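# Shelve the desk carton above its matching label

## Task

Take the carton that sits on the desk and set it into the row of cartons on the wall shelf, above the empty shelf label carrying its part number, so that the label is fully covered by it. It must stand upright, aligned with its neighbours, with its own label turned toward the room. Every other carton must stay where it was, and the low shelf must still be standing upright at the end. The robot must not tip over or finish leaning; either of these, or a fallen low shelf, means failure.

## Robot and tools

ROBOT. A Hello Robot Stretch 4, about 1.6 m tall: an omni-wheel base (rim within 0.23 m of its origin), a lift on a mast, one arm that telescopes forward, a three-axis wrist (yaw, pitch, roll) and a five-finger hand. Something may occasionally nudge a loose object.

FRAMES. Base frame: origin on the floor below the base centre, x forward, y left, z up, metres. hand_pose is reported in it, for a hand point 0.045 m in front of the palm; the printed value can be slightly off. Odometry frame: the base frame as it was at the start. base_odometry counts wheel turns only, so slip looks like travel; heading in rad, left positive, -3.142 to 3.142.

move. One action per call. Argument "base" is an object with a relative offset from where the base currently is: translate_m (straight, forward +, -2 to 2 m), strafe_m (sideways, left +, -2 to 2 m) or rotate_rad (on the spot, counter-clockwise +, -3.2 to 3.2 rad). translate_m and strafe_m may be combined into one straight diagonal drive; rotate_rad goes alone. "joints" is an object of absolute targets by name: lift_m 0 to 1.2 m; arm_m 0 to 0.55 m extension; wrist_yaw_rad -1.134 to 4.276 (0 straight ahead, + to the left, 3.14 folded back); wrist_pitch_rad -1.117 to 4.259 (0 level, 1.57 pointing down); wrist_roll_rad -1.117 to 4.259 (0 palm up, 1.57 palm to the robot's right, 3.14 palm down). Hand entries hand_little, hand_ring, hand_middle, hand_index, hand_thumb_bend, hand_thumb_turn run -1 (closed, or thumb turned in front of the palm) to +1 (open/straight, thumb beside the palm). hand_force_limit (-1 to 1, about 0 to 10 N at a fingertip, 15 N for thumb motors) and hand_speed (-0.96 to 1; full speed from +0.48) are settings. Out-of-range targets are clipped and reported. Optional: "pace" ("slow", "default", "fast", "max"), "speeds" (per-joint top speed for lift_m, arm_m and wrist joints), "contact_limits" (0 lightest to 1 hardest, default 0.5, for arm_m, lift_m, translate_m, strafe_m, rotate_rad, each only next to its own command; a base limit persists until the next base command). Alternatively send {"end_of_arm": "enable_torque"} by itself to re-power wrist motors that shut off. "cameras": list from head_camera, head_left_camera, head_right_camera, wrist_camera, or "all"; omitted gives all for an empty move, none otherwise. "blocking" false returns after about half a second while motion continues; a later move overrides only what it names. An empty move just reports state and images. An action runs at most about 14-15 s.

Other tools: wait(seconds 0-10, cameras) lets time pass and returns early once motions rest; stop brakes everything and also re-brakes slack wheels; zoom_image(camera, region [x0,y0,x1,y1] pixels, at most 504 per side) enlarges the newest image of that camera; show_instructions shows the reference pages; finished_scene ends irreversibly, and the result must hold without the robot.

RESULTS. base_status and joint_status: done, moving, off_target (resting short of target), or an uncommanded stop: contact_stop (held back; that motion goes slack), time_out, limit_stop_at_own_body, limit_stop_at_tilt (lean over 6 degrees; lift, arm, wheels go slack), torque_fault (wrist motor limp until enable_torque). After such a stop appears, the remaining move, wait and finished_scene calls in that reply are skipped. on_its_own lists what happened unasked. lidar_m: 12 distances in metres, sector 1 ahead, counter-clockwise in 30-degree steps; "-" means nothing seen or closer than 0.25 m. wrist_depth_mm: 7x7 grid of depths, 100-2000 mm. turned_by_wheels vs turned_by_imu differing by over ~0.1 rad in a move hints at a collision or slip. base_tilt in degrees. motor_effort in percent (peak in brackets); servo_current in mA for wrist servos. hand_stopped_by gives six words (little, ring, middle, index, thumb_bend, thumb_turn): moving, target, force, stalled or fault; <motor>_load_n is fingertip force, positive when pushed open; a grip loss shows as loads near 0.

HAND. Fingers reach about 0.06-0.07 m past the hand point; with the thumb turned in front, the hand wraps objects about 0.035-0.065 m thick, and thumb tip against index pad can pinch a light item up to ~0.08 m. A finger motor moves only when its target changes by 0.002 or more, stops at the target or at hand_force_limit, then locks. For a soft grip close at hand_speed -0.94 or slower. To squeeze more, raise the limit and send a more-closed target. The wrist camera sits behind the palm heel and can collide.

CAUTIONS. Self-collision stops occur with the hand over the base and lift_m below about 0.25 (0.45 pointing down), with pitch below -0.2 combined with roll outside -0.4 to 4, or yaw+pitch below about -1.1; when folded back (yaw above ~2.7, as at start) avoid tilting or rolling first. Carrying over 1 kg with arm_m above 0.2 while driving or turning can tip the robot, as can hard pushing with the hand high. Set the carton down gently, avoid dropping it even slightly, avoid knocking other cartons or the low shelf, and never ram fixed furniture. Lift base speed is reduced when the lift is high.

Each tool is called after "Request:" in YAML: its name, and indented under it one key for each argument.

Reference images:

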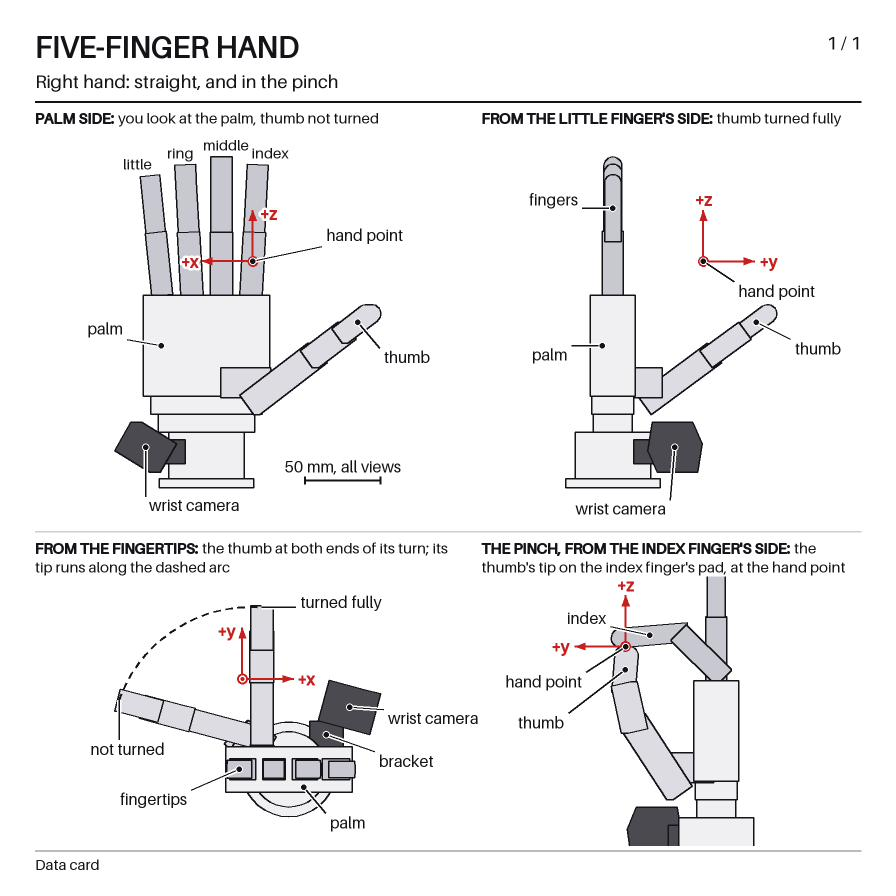

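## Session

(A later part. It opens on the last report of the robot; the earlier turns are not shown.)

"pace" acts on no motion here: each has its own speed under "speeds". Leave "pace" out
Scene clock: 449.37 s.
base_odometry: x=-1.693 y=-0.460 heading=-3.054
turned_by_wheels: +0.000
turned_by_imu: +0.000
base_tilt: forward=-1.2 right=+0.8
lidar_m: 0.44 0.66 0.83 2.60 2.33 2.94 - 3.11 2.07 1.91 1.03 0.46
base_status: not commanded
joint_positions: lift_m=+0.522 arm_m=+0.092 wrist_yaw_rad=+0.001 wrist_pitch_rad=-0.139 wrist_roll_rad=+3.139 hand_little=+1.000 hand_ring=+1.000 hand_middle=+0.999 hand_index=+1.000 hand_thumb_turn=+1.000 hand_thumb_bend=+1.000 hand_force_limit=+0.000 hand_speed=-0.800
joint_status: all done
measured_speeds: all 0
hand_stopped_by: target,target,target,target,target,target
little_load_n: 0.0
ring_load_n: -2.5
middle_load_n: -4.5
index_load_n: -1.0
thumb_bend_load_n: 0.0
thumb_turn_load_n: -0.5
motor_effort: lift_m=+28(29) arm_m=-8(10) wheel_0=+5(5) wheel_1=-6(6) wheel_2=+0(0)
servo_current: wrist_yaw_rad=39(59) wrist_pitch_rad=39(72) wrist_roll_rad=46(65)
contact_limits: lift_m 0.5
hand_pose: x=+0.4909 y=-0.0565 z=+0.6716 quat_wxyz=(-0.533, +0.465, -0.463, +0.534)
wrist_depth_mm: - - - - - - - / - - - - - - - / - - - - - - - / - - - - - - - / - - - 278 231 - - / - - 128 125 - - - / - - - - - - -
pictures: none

Request:
move:
  joints: {"lift_m": 0.507}
  speeds: {"lift_m": 0.03}

Request:
move:
  joints: {"lift_m": 0.501, "wrist_pitch_rad": -0.07}
  speeds: {"lift_m": 0.02, "wrist_pitch_rad": 0.15}

Request:
move:
  joints: {"lift_m": 0.494, "wrist_pitch_rad": 0.0}
  speeds: {"lift_m": 0.02, "wrist_pitch_rad": 0.15}
  cameras: ["wrist_camera", "head_right_camera", "head_camera", "head_left_camera"]

Request:
zoom_image:
  camera: "head_right_camera"
  region: [160, 310, 260, 410]

Request:
zoom_image:
  camera: "head_left_camera"
  region: [190, 290, 290, 400]

Scene clock: 453.20 s.
move: done
base_odometry: x=-1.693 y=-0.460 heading=-3.054
turned_by_wheels: +0.000
turned_by_imu: +0.000
base_tilt: forward=-1.1 right=+0.6
lidar_m: 0.41 0.65 0.83 2.60 2.34 2.92 - 3.10 2.05 1.90 1.04 0.44
base_status: not commanded
joint_positions: lift_m=+0.507 arm_m=+0.092 wrist_yaw_rad=+0.001 wrist_pitch_rad=-0.139 wrist_roll_rad=+3.139 hand_little=+1.000 hand_ring=+1.000 hand_middle=+1.000 hand_index=+1.000 hand_thumb_turn=+1.000 hand_thumb_bend=+1.000 hand_force_limit=+0.000 hand_speed=-0.800
joint_status: all done
measured_speeds: all 0
hand_stopped_by: target,target,target,target,target,target
little_load_n: 0.0
ring_load_n: 0.0
middle_load_n: 0.0
index_load_n: 0.0
thumb_bend_load_n: 0.0
thumb_turn_load_n: 0.0
motor_effort: lift_m=+21(27) arm_m=-8(8) wheel_0=+4(5) wheel_1=-5(6) wheel_2=+0(0)
servo_current: wrist_yaw_rad=20(65) wrist_pitch_rad=46(65) wrist_roll_rad=52(59)
hand_pose: x=+0.4909 y=-0.0565 z=+0.6561 quat_wxyz=(-0.533, +0.465, -0.463, +0.534)
wrist_depth_mm: - - - - - - - / - - - - - - - / - - - - - - - / - - - - - - - / - - - 273 236 - - / - - 127 125 - - - / - - - - - - -
pictures: none

Scene clock: 454.13 s.
move: done
base_odometry: x=-1.693 y=-0.460 heading=-3.054
turned_by_wheels: +0.000
turned_by_imu: +0.000
base_tilt: forward=-1.0 right=+0.6
lidar_m: 0.41 0.66 0.84 2.61 2.33 2.93 - 3.07 2.06 1.88 1.03 0.45
base_status: not commanded
joint_positions: lift_m=+0.501 arm_m=+0.092 wrist_yaw_rad=+0.001 wrist_pitch_rad=-0.064 wrist_roll_rad=+3.139 hand_little=+1.000 hand_ring=+1.000 hand_middle=+1.000 hand_index=+1.000 hand_thumb_turn=+1.000 hand_thumb_bend=+1.000 hand_force_limit=+0.000 hand_speed=-0.800
joint_status: all done
measured_speeds: all 0
hand_stopped_by: target,target,target,target,target,target
little_load_n: 0.0
ring_load_n: 0.0
middle_load_n: 0.0
index_load_n: 0.0
thumb_bend_load_n: 0.0
thumb_turn_load_n: 0.0
motor_effort: lift_m=+20(23) arm_m=-7(8) wheel_0=+5(5) wheel_1=-5(6) wheel_2=+0(0)
servo_current: wrist_yaw_rad=46(59) wrist_pitch_rad=52(52) wrist_roll_rad=52(65)
hand_pose: x=+0.4880 y=-0.0565 z=+0.6332 quat_wxyz=(-0.515, +0.485, -0.483, +0.516)
wrist_depth_mm: - - - - - - - / - - - - - - - / - - - - - - - / - - - - - - - / - - - - 189 - - / - - 128 123 - - - / - - - - - - -
pictures: none

Scene clock: 455.00 s.
move: done
base_odometry: x=-1.693 y=-0.460 heading=-3.054
turned_by_wheels: +0.000
turned_by_imu: +0.000
base_tilt: forward=-1.2 right=+0.7
lidar_m: 0.40 0.65 0.85 2.60 2.33 2.94 - 3.11 2.05 1.89 1.03 0.44
base_status: not commanded
joint_positions: lift_m=+0.494 arm_m=+0.092 wrist_yaw_rad=+0.001 wrist_pitch_rad=+0.006 wrist_roll_rad=+3.139 hand_little=+1.000 hand_ring=+1.000 hand_middle=+1.000 hand_index=+1.000 hand_thumb_turn=+1.000 hand_thumb_bend=+1.000 hand_force_limit=+0.000 hand_speed=-0.800
joint_status: all done
measured_speeds: all 0
hand_stopped_by: target,target,target,target,target,target
little_load_n: 0.0
ring_load_n: 0.0
middle_load_n: 0.0
index_load_n: 0.0
thumb_bend_load_n: 0.0
thumb_turn_load_n: 0.0
motor_effort: lift_m=+21(23) arm_m=-7(7) wheel_0=+5(5) wheel_1=-5(6) wheel_2=+0(0)
servo_current: wrist_yaw_rad=26(65) wrist_pitch_rad=39(59) wrist_roll_rad=59(59)
hand_pose: x=+0.4843 y=-0.0565 z=+0.6105 quat_wxyz=(-0.498, +0.503, -0.501, +0.499)
wrist_depth_mm: - - - - - - - / - - - - - - - / - - - - - - - / - - - - - - - / - - - - 189 - - / - - 128 123 - - - / - - - - - - -
pictures: head_camera, head_left_camera, head_right_camera, wrist_camera
wrist_camera: T_world_to_cam=[[0.07438, 0.985, 0.15572, -0.04549], [-0.05019, -0.15226, 0.98707, -0.60755], [0.99597, -0.08124, 0.03811, -0.35749]] pos_world=[0.32894, -0.07674, 0.6204]

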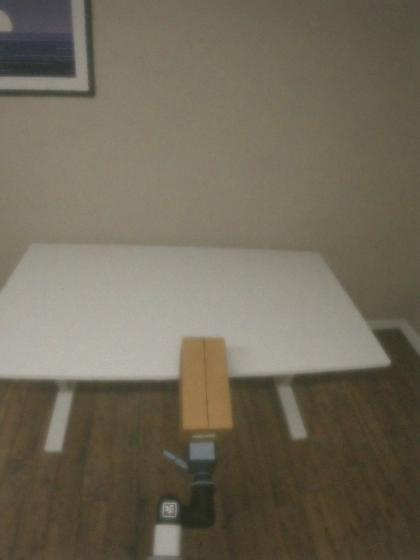

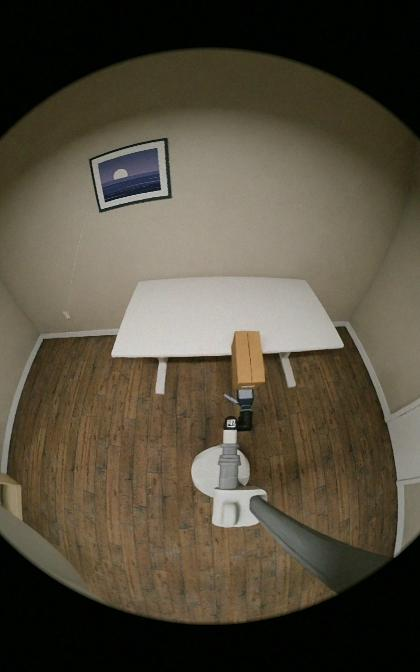

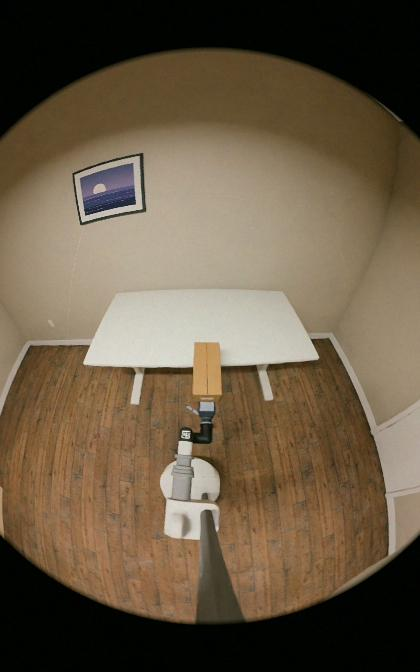

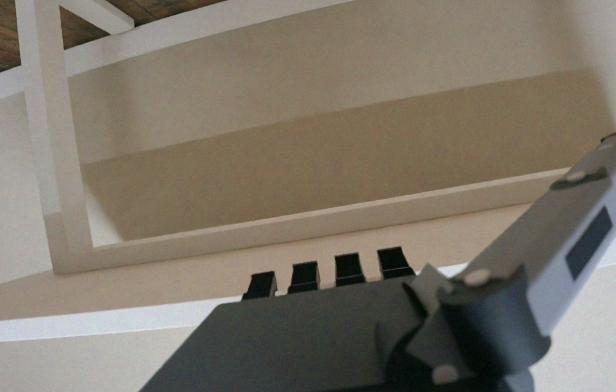

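Scaled by 5.040 from the camera's image (finer frame: 600x960).

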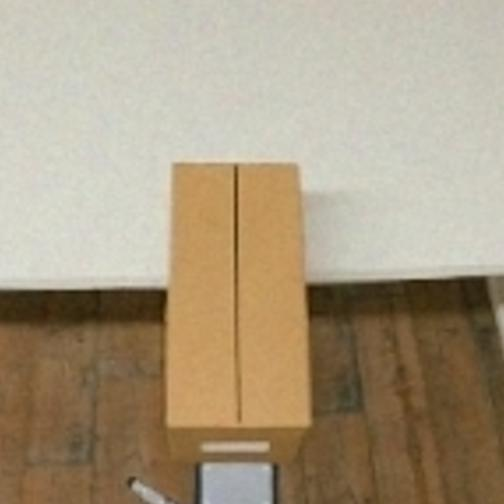

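Scaled by 4.582 from the camera's image (finer frame: 600x960).

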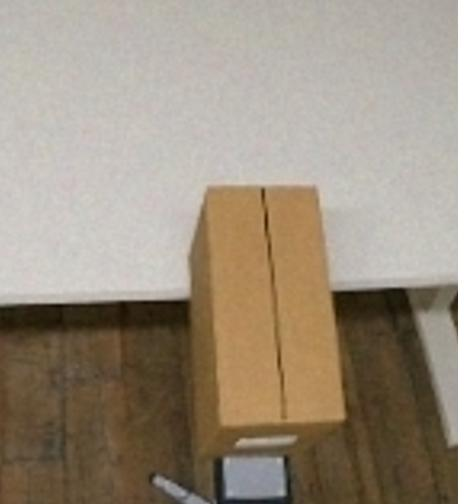

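Request:
move:
  joints: {"arm_m": 0.112}
  pace: "slow"
  contact_limits: {"arm_m": 0.1}
  cameras: ["wrist_camera", "head_right_camera"]

Request:
zoom_image:
  camera: "head_right_camera"
  region: [160, 310, 260, 410]

Scene clock: 458.40 s.
move: done
base_odometry: x=-1.693 y=-0.460 heading=-3.054
turned_by_wheels: +0.000
turned_by_imu: +0.000
base_tilt: forward=-1.2 right=+0.8
lidar_m: 0.40 0.66 0.85 2.61 2.33 2.93 - 3.10 2.07 1.88 1.03 0.44
base_status: not commanded
joint_positions: lift_m=+0.494 arm_m=+0.112 wrist_yaw_rad=+0.001 wrist_pitch_rad=+0.007 wrist_roll_rad=+3.139 hand_little=+1.000 hand_ring=+1.000 hand_middle=+1.000 hand_index=+1.000 hand_thumb_turn=+1.000 hand_thumb_bend=+1.000 hand_force_limit=+0.000 hand_speed=-0.800
joint_status: all done
measured_speeds: all 0
hand_stopped_by: target,target,target,target,target,target
little_load_n: 0.0
ring_load_n: 0.0
middle_load_n: 0.0
index_load_n: 0.0
thumb_bend_load_n: 0.0
thumb_turn_load_n: 0.0
motor_effort: lift_m=+21(22) arm_m=+8(10) wheel_0=+4(5) wheel_1=-5(6) wheel_2=+0(0)
servo_current: wrist_yaw_rad=46(65) wrist_pitch_rad=39(52) wrist_roll_rad=46(52)
contact_limits: arm_m 0.1
hand_pose: x=+0.5037 y=-0.0566 z=+0.6105 quat_wxyz=(-0.498, +0.503, -0.501, +0.499)
wrist_depth_mm: 809 1182 - - - - - / - - - - - - - / - - - - - - - / - - - - - - - / - - - - 189 - - / - - 127 123 - - - / - - - - - - -
pictures: head_right_camera, wrist_camera
wrist_camera: T_world_to_cam=[[0.07484, 0.98496, 0.15572, -0.0471], [-0.04986, -0.15227, 0.98708, -0.6067], [0.99595, -0.08163, 0.03771, -0.37669]] pos_world=[0.34844, -0.07674, 0.6204]

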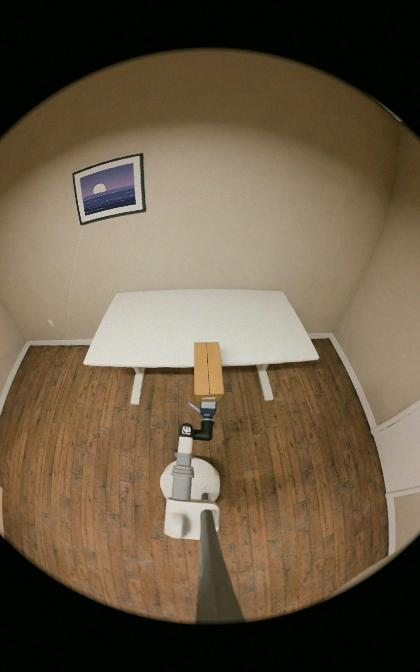

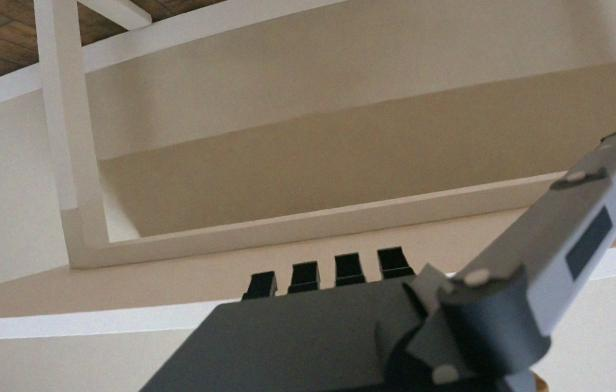

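Scaled by 5.040 from the camera's image (finer frame: 600x960).

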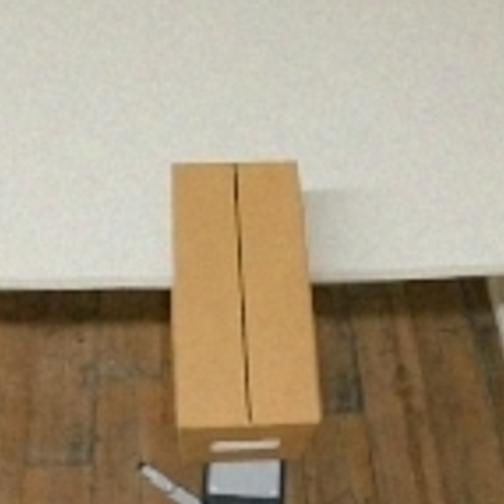

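Request:
move:
  cameras: ["all"]

Request:
zoom_image:
  camera: "head_right_camera"
  region: [160, 330, 260, 460]

Request:
zoom_image:
  camera: "head_left_camera"
  region: [190, 310, 290, 440]

Scene clock: 462.03 s.
base_odometry: x=-1.693 y=-0.460 heading=-3.054
turned_by_wheels: +0.000
turned_by_imu: +0.000
base_tilt: forward=-1.1 right=+0.8
lidar_m: 0.40 0.65 0.83 2.60 2.34 2.92 - 3.11 2.06 1.89 1.01 0.44
base_status: not commanded
joint_positions: lift_m=+0.494 arm_m=+0.112 wrist_yaw_rad=+0.001 wrist_pitch_rad=+0.007 wrist_roll_rad=+3.139 hand_little=+1.000 hand_ring=+1.000 hand_middle=+1.000 hand_index=+1.000 hand_thumb_turn=+1.000 hand_thumb_bend=+1.000 hand_force_limit=+0.000 hand_speed=-0.800
joint_status: all done
measured_speeds: all 0
hand_stopped_by: target,target,target,target,target,target
little_load_n: 0.0
ring_load_n: 0.0
middle_load_n: 0.0
index_load_n: 0.0
thumb_bend_load_n: 0.0
thumb_turn_load_n: 0.0
motor_effort: lift_m=+21(22) arm_m=+8(10) wheel_0=+4(5) wheel_1=-5(6) wheel_2=+0(0)
servo_current: wrist_yaw_rad=52(65) wrist_pitch_rad=46(52) wrist_roll_rad=39(52)
contact_limits: arm_m 0.1
hand_pose: x=+0.5037 y=-0.0566 z=+0.6105 quat_wxyz=(-0.498, +0.503, -0.501, +0.499) (m; base frame)
wrist_depth_mm: 798 1182 - - - - - / - - - - - - - / - - - - - - - / - - - - - - - / - - - - 189 - - / - - 127 123 - - - / - - - - - - -
pictures: head_camera, head_left_camera, head_right_camera, wrist_camera
camera_calibration:
wrist_camera: T_world_to_cam=[[0.07484, 0.98496, 0.15572, -0.0471], [-0.04986, -0.15227, 0.98708, -0.6067], [0.99595, -0.08163, 0.03771, -0.37669]] pos_world=[0.34844, -0.07674, 0.6204]

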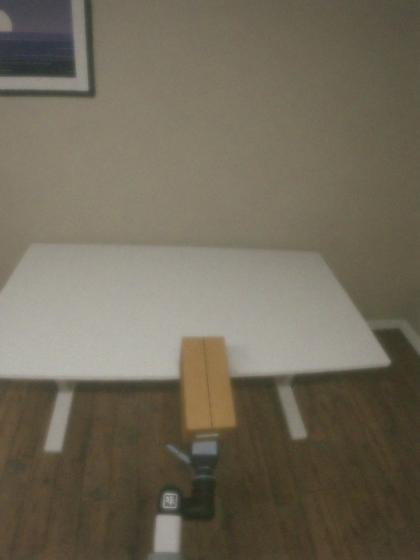

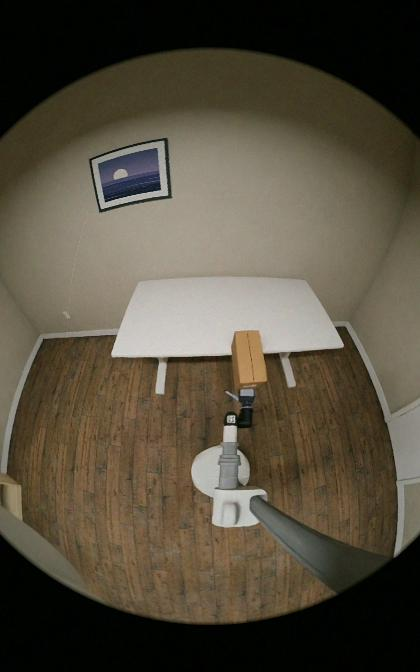

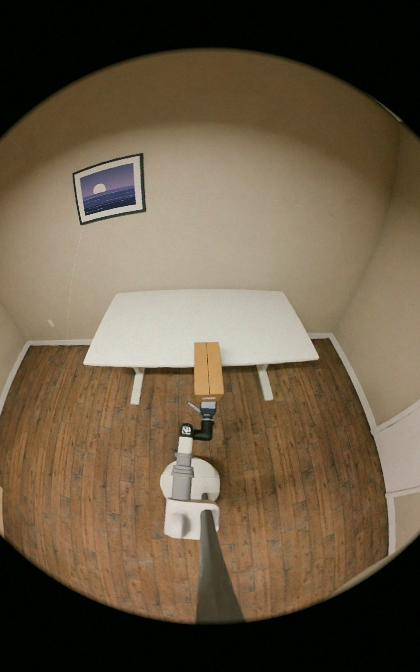

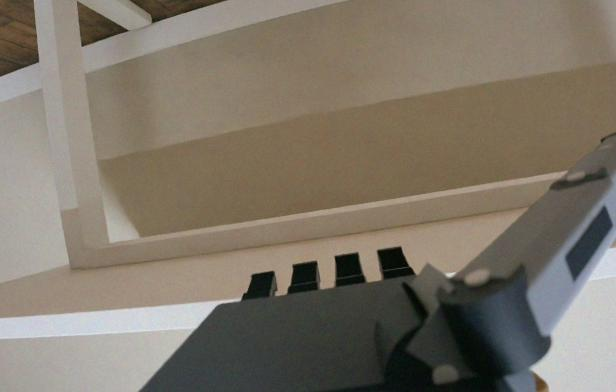

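Scaled by 3.877 from the camera's image (finer frame: 600x960).

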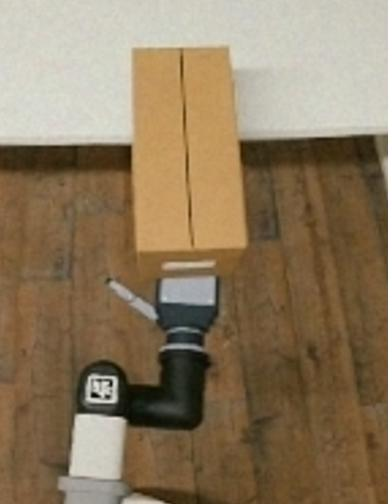

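Scaled by 3.877 from the camera's image (finer frame: 600x960).

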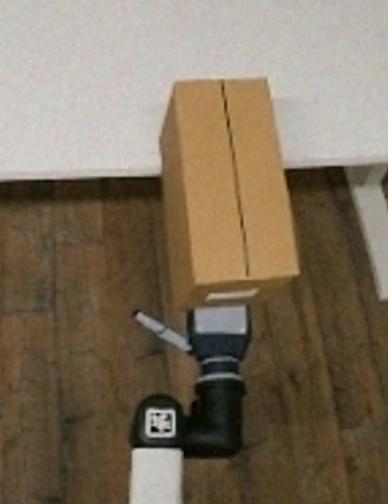

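Request:
move:
  joints: {"arm_m": 0.135}
  pace: "slow"
  contact_limits: {"arm_m": 0.1}
  cameras: ["wrist_camera", "head_right_camera"]

Request:
zoom_image:
  camera: "head_right_camera"
  region: [160, 330, 260, 460]

Scene clock: 466.60 s.
move: done
base_odometry: x=-1.693 y=-0.460 heading=-3.054
turned_by_wheels: +0.000
turned_by_imu: +0.000
base_tilt: forward=-1.3 right=+0.7
lidar_m: 0.43 0.64 0.82 2.62 2.34 2.94 - 3.09 2.06 1.90 1.03 0.46
base_status: not commanded
joint_positions: lift_m=+0.494 arm_m=+0.135 wrist_yaw_rad=+0.001 wrist_pitch_rad=+0.007 wrist_roll_rad=+3.139 hand_little=+1.000 hand_ring=+1.000 hand_middle=+1.000 hand_index=+1.000 hand_thumb_turn=+1.000 hand_thumb_bend=+1.000 hand_force_limit=+0.000 hand_speed=-0.800
joint_status: all done
measured_speeds: all 0
hand_stopped_by: target,target,target,target,target,target
little_load_n: 0.0
ring_load_n: 0.0
middle_load_n: 0.0
index_load_n: -0.5
thumb_bend_load_n: 0.0
thumb_turn_load_n: 0.0
motor_effort: lift_m=+21(21) arm_m=+8(11) wheel_0=+5(5) wheel_1=-5(6) wheel_2=+0(0)
servo_current: wrist_yaw_rad=46(59) wrist_pitch_rad=26(65) wrist_roll_rad=39(59)
contact_limits: arm_m 0.1
hand_pose: x=+0.5267 y=-0.0566 z=+0.6105 quat_wxyz=(-0.498, +0.503, -0.501, +0.499)
wrist_depth_mm: 798 - - - - - - / - - - - - - - / - - - - - - - / - - - - - - - / - - - - 189 - - / - - 128 123 - - - / - - - - - - -
pictures: head_right_camera, wrist_camera
wrist_camera: T_world_to_cam=[[0.07484, 0.98496, 0.15572, -0.04882], [-0.04986, -0.15227, 0.98708, -0.60555], [0.99595, -0.08163, 0.03771, -0.39959]] pos_world=[0.37144, -0.07674, 0.6204]

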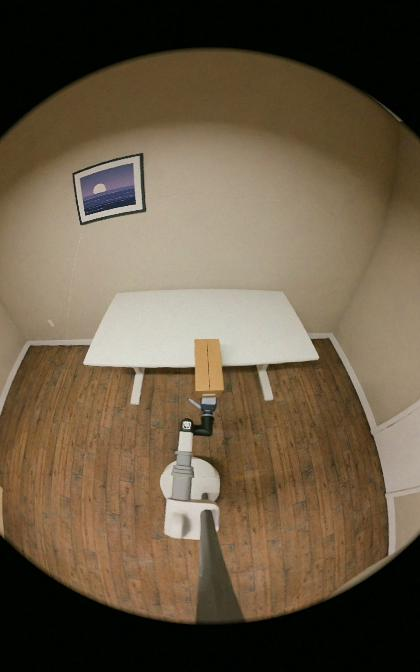

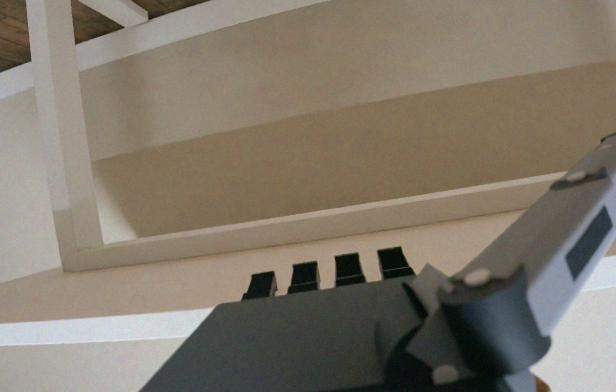

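Scaled by 3.877 from the camera's image (finer frame: 600x960).

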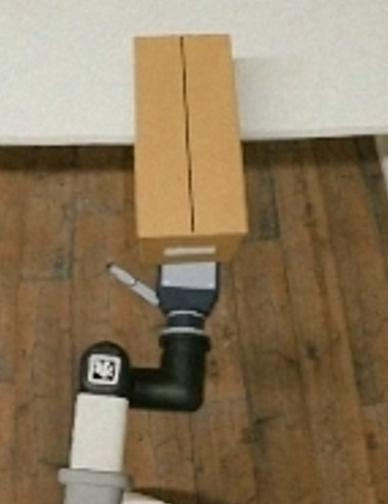

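Request:
move:
  joints: {"lift_m": 0.462, "arm_m": 0.141, "wrist_pitch_rad": -0.14}
  speeds: {"lift_m": 0.03, "arm_m": 0.01, "wrist_pitch_rad": 0.15}

Request:
move:
  joints: {"lift_m": 0.43, "arm_m": 0.151, "wrist_pitch_rad": -0.28}
  speeds: {"lift_m": 0.03, "arm_m": 0.01, "wrist_pitch_rad": 0.15}
  cameras: ["wrist_camera", "head_right_camera", "head_camera", "head_left_camera"]

Request:
zoom_image:
  camera: "head_right_camera"
  region: [160, 330, 260, 460]

Request:
zoom_image:
  camera: "head_left_camera"
  region: [190, 310, 290, 440]

Scene clock: 494.80 s.
move: done
base_odometry: x=-1.693 y=-0.460 heading=-3.054
turned_by_wheels: +0.000
turned_by_imu: +0.000
base_tilt: forward=-1.2 right=+0.7
lidar_m: 0.41 0.65 0.86 2.59 2.32 2.95 - 3.09 2.07 1.88 1.03 0.43
base_status: not commanded
joint_positions: lift_m=+0.462 arm_m=+0.141 wrist_yaw_rad=+0.001 wrist_pitch_rad=-0.120 wrist_roll_rad=+3.139 hand_little=+1.000 hand_ring=+1.000 hand_middle=+1.000 hand_index=+1.000 hand_thumb_turn=+1.000 hand_thumb_bend=+1.000 hand_force_limit=+0.000 hand_speed=-0.800
joint_status: all done
measured_speeds: all 0
hand_stopped_by: target,target,target,target,target,target
little_load_n: 0.0
ring_load_n: 0.0
middle_load_n: 0.0
index_load_n: 0.0
thumb_bend_load_n: 0.0
thumb_turn_load_n: 0.0
motor_effort: lift_m=+21(24) arm_m=+7(11) wheel_0=+5(5) wheel_1=-6(6) wheel_2=+0(0)
servo_current: wrist_yaw_rad=46(72) wrist_pitch_rad=85(150) wrist_roll_rad=52(59)
hand_pose: x=+0.5388 y=-0.0566 z=+0.6069 quat_wxyz=(-0.529, +0.470, -0.468, +0.530)
wrist_depth_mm: - - - - - - - / - - - - - - - / - - - - - - - / - - - - - - - / - - - - 189 - - / - - 127 123 - - - / - - - - - - -
pictures: none

Scene clock: 496.27 s.
move: off_target
base_odometry: x=-1.693 y=-0.460 heading=-3.054
turned_by_wheels: +0.000
turned_by_imu: +0.000
base_tilt: forward=-1.2 right=+0.6
lidar_m: 0.41 0.66 0.85 2.61 2.34 2.94 - 3.08 2.05 1.90 1.03 0.45
base_status: not commanded
joint_positions: lift_m=+0.430 arm_m=+0.151 wrist_yaw_rad=+0.001 wrist_pitch_rad=-0.260 wrist_roll_rad=+3.139 hand_little=+1.000 hand_ring=+1.000 hand_middle=+1.000 hand_index=+1.000 hand_thumb_turn=+1.000 hand_thumb_bend=+1.000 hand_force_limit=+0.000 hand_speed=-0.800
joint_status: wrist_pitch_rad off_target (ended at -0.260, target -0.280); the others done
measured_speeds: all 0
hand_stopped_by: target,target,target,target,target,target
little_load_n: 0.0
ring_load_n: 0.0
middle_load_n: 0.0
index_load_n: 0.0
thumb_bend_load_n: 0.0
thumb_turn_load_n: 0.0
motor_effort: lift_m=+21(25) arm_m=+7(10) wheel_0=+5(5) wheel_1=-5(6) wheel_2=+0(0)
servo_current: wrist_yaw_rad=33(59) wrist_pitch_rad=111(156) wrist_roll_rad=33(72)
hand_pose: x=+0.5512 y=-0.0566 z=+0.6068 quat_wxyz=(-0.560, +0.432, -0.430, +0.561)
wrist_depth_mm: - - - - - - - / - - - - - - - / - - - - - - - / - - - - - - - / - - - - 189 - - / - - 128 123 - - - / - - - - - - -
pictures: head_camera, head_left_camera, head_right_camera, wrist_camera
wrist_camera: T_world_to_cam=[[0.03114, 0.98493, 0.17011, -0.03474], [-0.30795, -0.15246, 0.93911, -0.42938], [0.95089, -0.08163, 0.29856, -0.55731]] pos_world=[0.3988, -0.07674, 0.57554]

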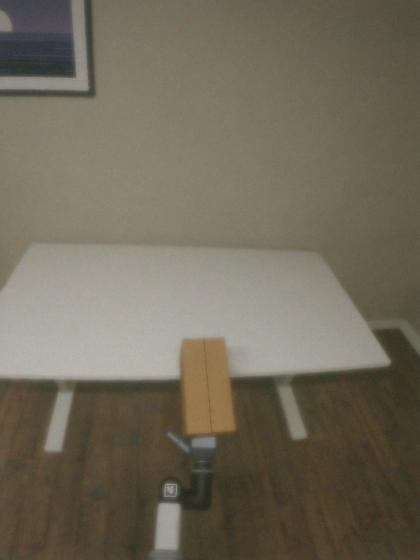

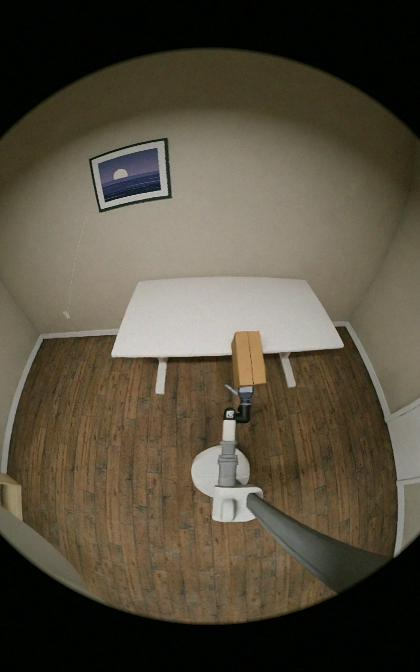

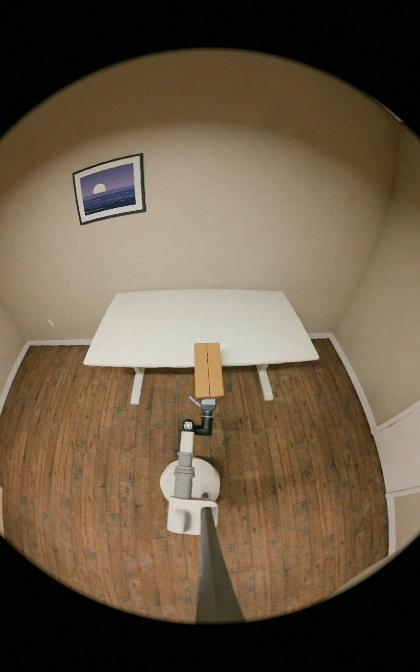

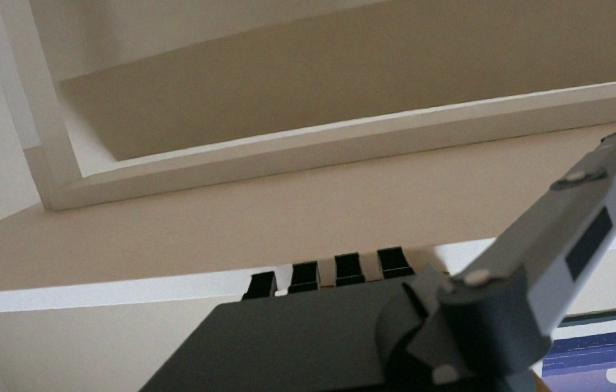

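Scaled by 3.877 from the camera's image (finer frame: 600x960).

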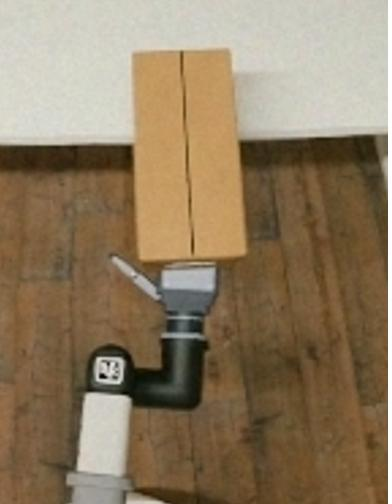

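Scaled by 3.877 from the camera's image (finer frame: 600x960).

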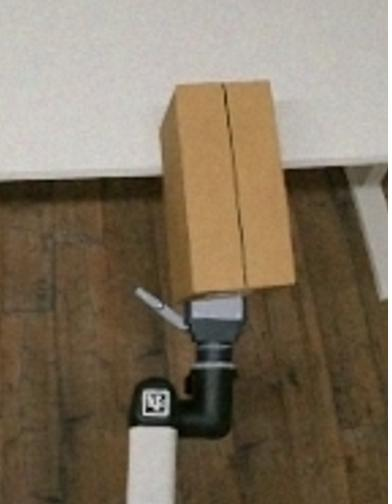

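Request:
move:
  joints: {"lift_m": 0.405, "arm_m": 0.162, "wrist_pitch_rad": -0.44}
  speeds: {"lift_m": 0.025, "arm_m": 0.01, "wrist_pitch_rad": 0.15}
  cameras: ["wrist_camera", "head_right_camera", "head_left_camera"]

Request:
zoom_image:
  camera: "head_right_camera"
  region: [160, 330, 260, 460]

Request:
zoom_image:
  camera: "head_left_camera"
  region: [190, 310, 290, 440]

Scene clock: 501.20 s.
move: off_target
base_odometry: x=-1.693 y=-0.460 heading=-3.054
turned_by_wheels: +0.000
turned_by_imu: +0.000
base_tilt: forward=-1.1 right=+0.7
lidar_m: 0.33 0.65 0.83 2.60 2.32 2.90 - 3.09 2.06 1.90 1.02 0.39
base_status: not commanded
joint_positions: lift_m=+0.405 arm_m=+0.162 wrist_yaw_rad=+0.001 wrist_pitch_rad=-0.413 wrist_roll_rad=+3.139 hand_little=+1.000 hand_ring=+1.000 hand_middle=+1.000 hand_index=+1.000 hand_thumb_turn=+1.000 hand_thumb_bend=+1.000 hand_force_limit=+0.000 hand_speed=-0.800
joint_status: wrist_pitch_rad off_target (ended at -0.413, target -0.440); the others done
measured_speeds: translate_m=+0.000 strafe_m=+0.000 rotate_rad=+0.000 lift_m=-0.003 arm_m=+0.000 wrist_yaw_rad=+0.000 wrist_pitch_rad=+0.000 wrist_roll_rad=+0.000
hand_stopped_by: target,target,target,target,target,target
little_load_n: 0.0
ring_load_n: 0.0
middle_load_n: 0.0
index_load_n: 0.0
thumb_bend_load_n: 0.0
thumb_turn_load_n: -0.5
on_its_own: wrist_pitch_rad is at rest, and its servo_current (163 mA) is outside its rest range (0 to 130 mA)
motor_effort: lift_m=+24(26) arm_m=+7(10) wheel_0=+5(5) wheel_1=-5(6) wheel_2=+0(0)
servo_current: wrist_yaw_rad=39(65) wrist_pitch_rad=163(176) wrist_roll_rad=52(59)
hand_pose: x=+0.5597 y=-0.0566 z=+0.6166 quat_wxyz=(-0.591, +0.388, -0.386, +0.593)
wrist_depth_mm: - - - - - - - / - - - - - - - / - - - - - - - / - - - - - - - / - - - - 198 - - / - - 127 125 - - - / - - - - - - -
pictures: head_left_camera, head_right_camera, wrist_camera
wrist_camera: T_world_to_cam=[[0.00472, 0.9849, 0.17305, -0.0237], [-0.44773, -0.15266, 0.88104, -0.32198], [0.89416, -0.08163, 0.44025, -0.62397]] pos_world=[0.41388, -0.07674, 0.56248]

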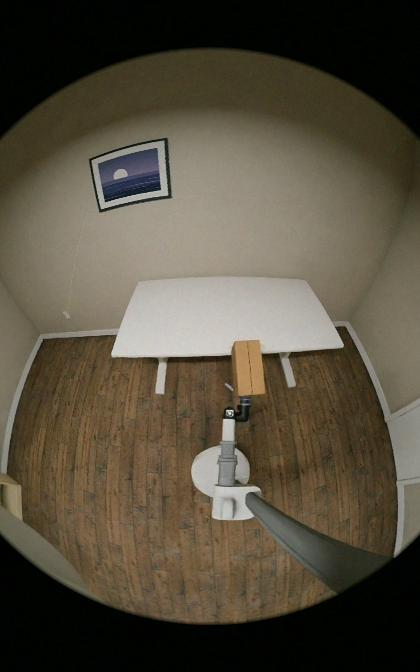

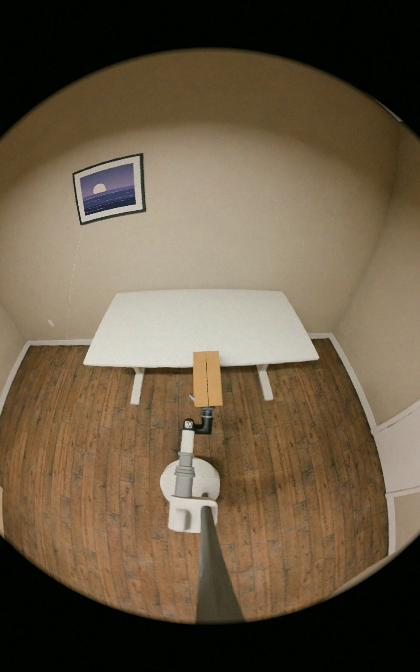

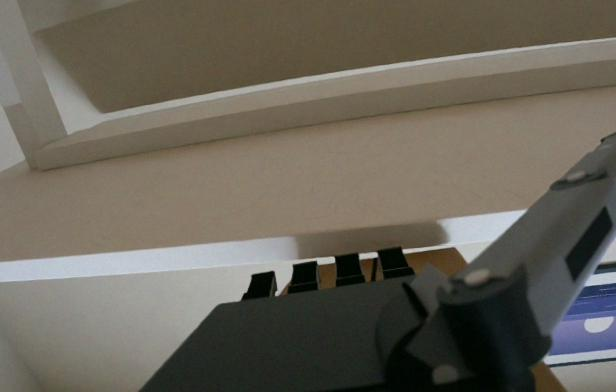

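Scaled by 3.877 from the camera's image (finer frame: 600x960).

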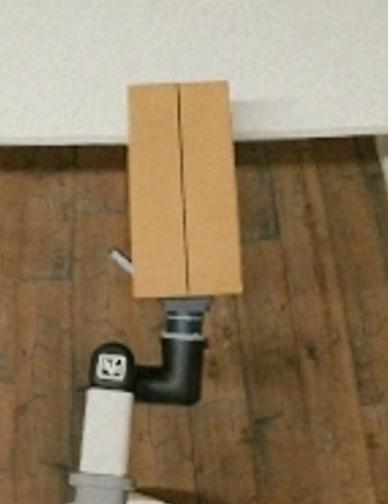

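Scaled by 3.877 from the camera's image (finer frame: 600x960).

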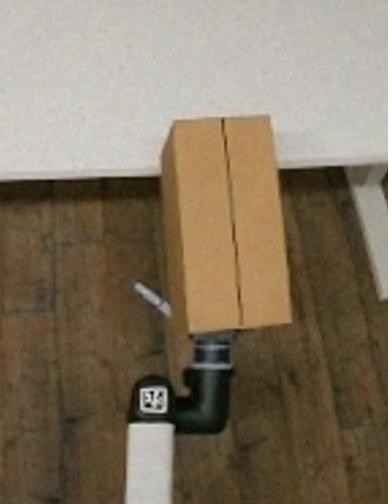

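Request:
move:
  joints: {"lift_m": 0.43}
  speeds: {"lift_m": 0.03}
  contact_limits: {"lift_m": 0.5}
  cameras: ["wrist_camera", "head_right_camera", "head_left_camera"]

Request:
zoom_image:
  camera: "head_right_camera"
  region: [160, 330, 260, 460]

Request:
zoom_image:
  camera: "head_left_camera"
  region: [190, 310, 290, 440]

Scene clock: 506.77 s.
move: done
base_odometry: x=-1.693 y=-0.460 heading=-3.054
turned_by_wheels: +0.000
turned_by_imu: +0.000
base_tilt: forward=-1.1 right=+0.8
lidar_m: 0.35 0.66 0.82 2.60 2.33 2.92 - 3.10 2.06 1.91 1.01 0.36
base_status: not commanded
joint_positions: lift_m=+0.429 arm_m=+0.162 wrist_yaw_rad=+0.001 wrist_pitch_rad=-0.413 wrist_roll_rad=+3.139 hand_little=+1.000 hand_ring=+1.000 hand_middle=+1.000 hand_index=+1.000 hand_thumb_turn=+1.000 hand_thumb_bend=+1.000 hand_force_limit=+0.000 hand_speed=-0.800
joint_status: all done
measured_speeds: all 0
hand_stopped_by: target,target,target,target,target,target
little_load_n: 0.0
ring_load_n: 0.0
middle_load_n: 0.0
index_load_n: 0.0
thumb_bend_load_n: 0.0
thumb_turn_load_n: 0.0
on_its_own: wrist_pitch_rad is at rest, and its servo_current (156 mA) is outside its rest range (0 to 130 mA)
motor_effort: lift_m=+29(35) arm_m=+7(7) wheel_0=+5(5) wheel_1=-5(6) wheel_2=+0(0)
servo_current: wrist_yaw_rad=46(65) wrist_pitch_rad=156(182) wrist_roll_rad=52(65)
contact_limits: lift_m 0.5
hand_pose: x=+0.5597 y=-0.0566 z=+0.6412 quat_wxyz=(-0.591, +0.388, -0.386, +0.593)
wrist_depth_mm: - - - - - - - / - - - - - - - / - - - - - - - / - - - - - - - / - - - - 204 - - / - - 127 125 - - - / - - - - - - -
pictures: head_left_camera, head_right_camera, wrist_camera
wrist_camera: T_world_to_cam=[[0.00472, 0.9849, 0.17305, -0.02796], [-0.44773, -0.15266, 0.88104, -0.34365], [0.89416, -0.08163, 0.44025, -0.6348]] pos_world=[0.41388, -0.07674, 0.58708]

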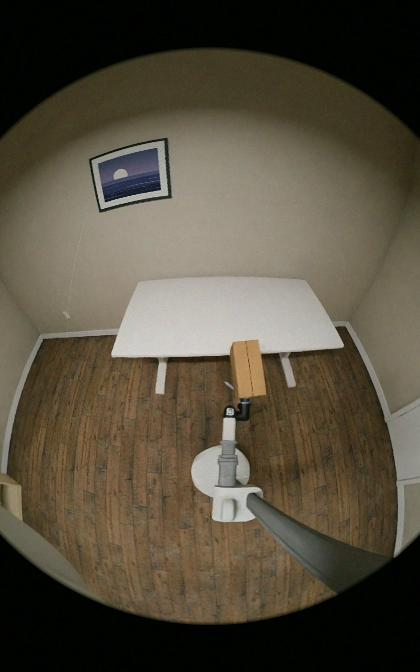

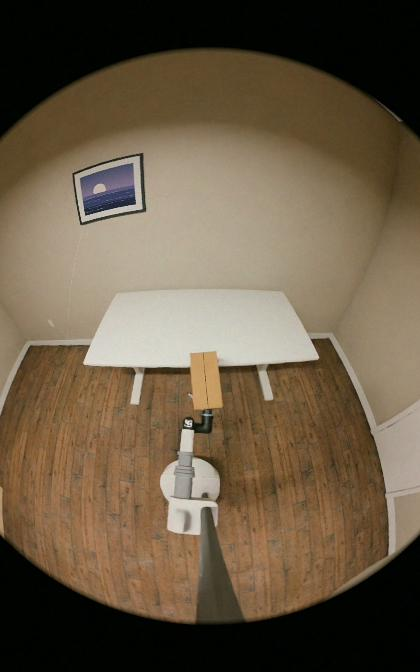

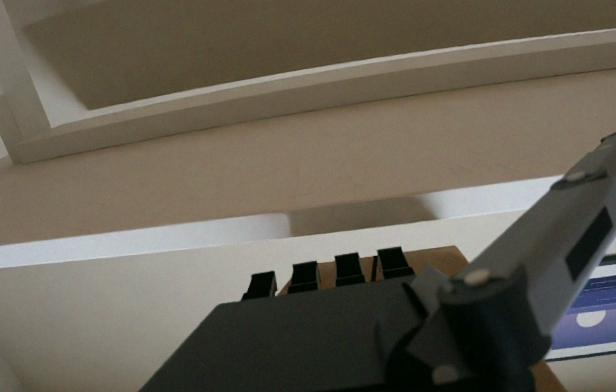

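Scaled by 3.877 from the camera's image (finer frame: 600x960).

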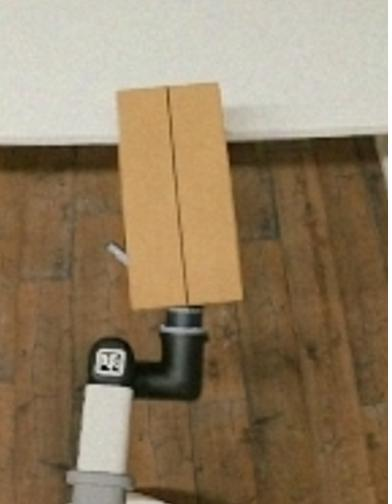

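Scaled by 3.877 from the camera's image (finer frame: 600x960).

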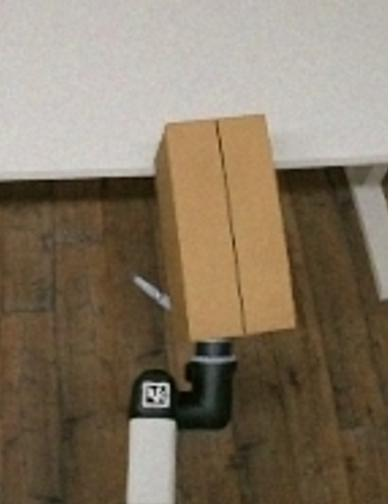

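Request:
move:
  joints: {"lift_m": 0.47}
  speeds: {"lift_m": 0.04}
  contact_limits: {"lift_m": 0.5}
  cameras: ["wrist_camera", "head_right_camera", "head_left_camera", "head_camera"]

Request:
zoom_image:
  camera: "head_right_camera"
  region: [160, 330, 260, 460]

Request:
zoom_image:
  camera: "head_left_camera"
  region: [190, 310, 290, 440]

Scene clock: 522.50 s.
move: done
base_odometry: x=-1.693 y=-0.460 heading=-3.054
turned_by_wheels: +0.000
turned_by_imu: +0.000
base_tilt: forward=-1.0 right=+0.7
lidar_m: 0.36 0.63 0.83 2.61 2.32 2.94 - 3.08 2.05 1.89 1.04 0.38
base_status: not commanded
joint_positions: lift_m=+0.469 arm_m=+0.162 wrist_yaw_rad=+0.001 wrist_pitch_rad=-0.413 wrist_roll_rad=+3.139 hand_little=+1.000 hand_ring=+1.000 hand_middle=+1.000 hand_index=+1.000 hand_thumb_turn=+1.000 hand_thumb_bend=+1.000 hand_force_limit=+0.000 hand_speed=-0.800
joint_status: all done
measured_speeds: all 0
hand_stopped_by: target,target,target,target,target,target
little_load_n: 0.0
ring_load_n: 0.0
middle_load_n: 0.0
index_load_n: 0.0
thumb_bend_load_n: 0.0
thumb_turn_load_n: 0.0
on_its_own: wrist_pitch_rad is at rest, and its servo_current (169 mA) is outside its rest range (0 to 130 mA)
motor_effort: lift_m=+29(34) arm_m=+7(7) wheel_0=+5(5) wheel_1=-5(6) wheel_2=+0(0)
servo_current: wrist_yaw_rad=39(65) wrist_pitch_rad=169(176) wrist_roll_rad=46(59)
contact_limits: lift_m 0.5
hand_pose: x=+0.5597 y=-0.0566 z=+0.6812 quat_wxyz=(-0.591, +0.388, -0.386, +0.593)
wrist_depth_mm: - - - - - - - / - - - - - - - / - - - - - - - / - - - - - - - / - - - - 204 - - / - - 128 125 - - - / - - - - - - -
pictures: head_camera, head_left_camera, head_right_camera, wrist_camera
wrist_camera: T_world_to_cam=[[0.00472, 0.9849, 0.17305, -0.03488], [-0.44773, -0.15266, 0.88104, -0.37889], [0.89416, -0.08163, 0.44025, -0.65241]] pos_world=[0.41388, -0.07674, 0.62708]

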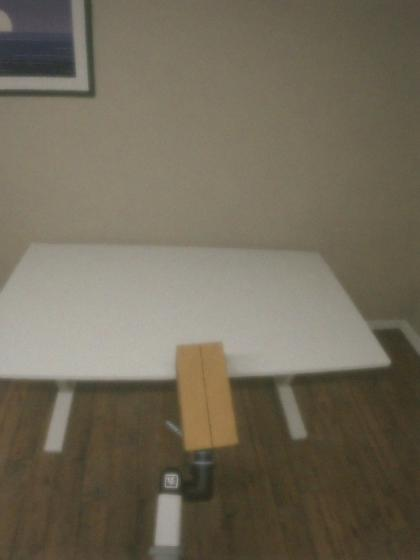

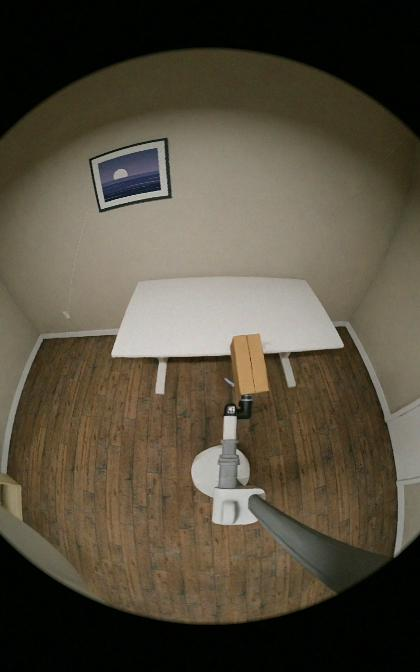

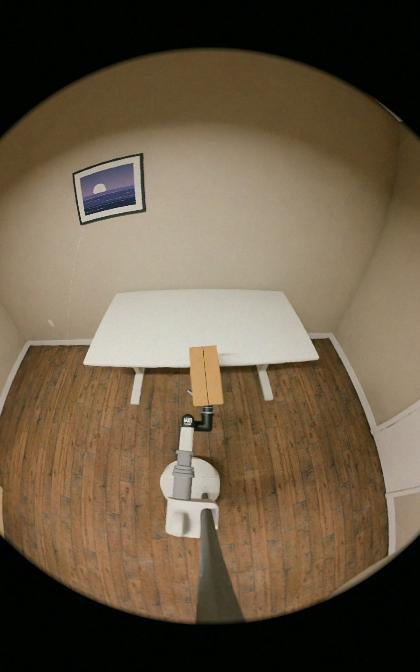

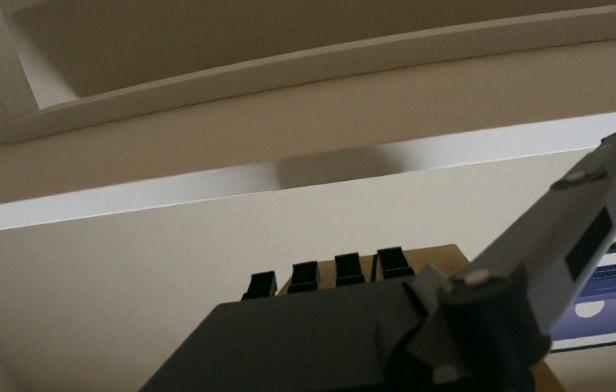

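Scaled by 3.877 from the camera's image (finer frame: 600x960).

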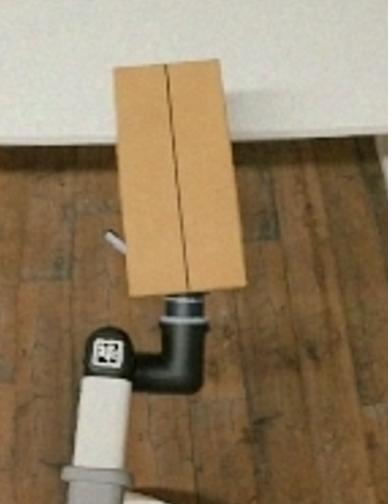

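Scaled by 3.877 from the camera's image (finer frame: 600x960).

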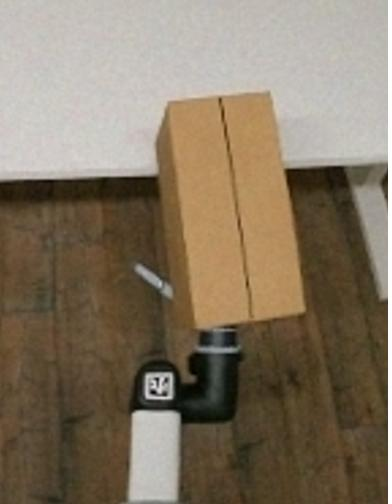

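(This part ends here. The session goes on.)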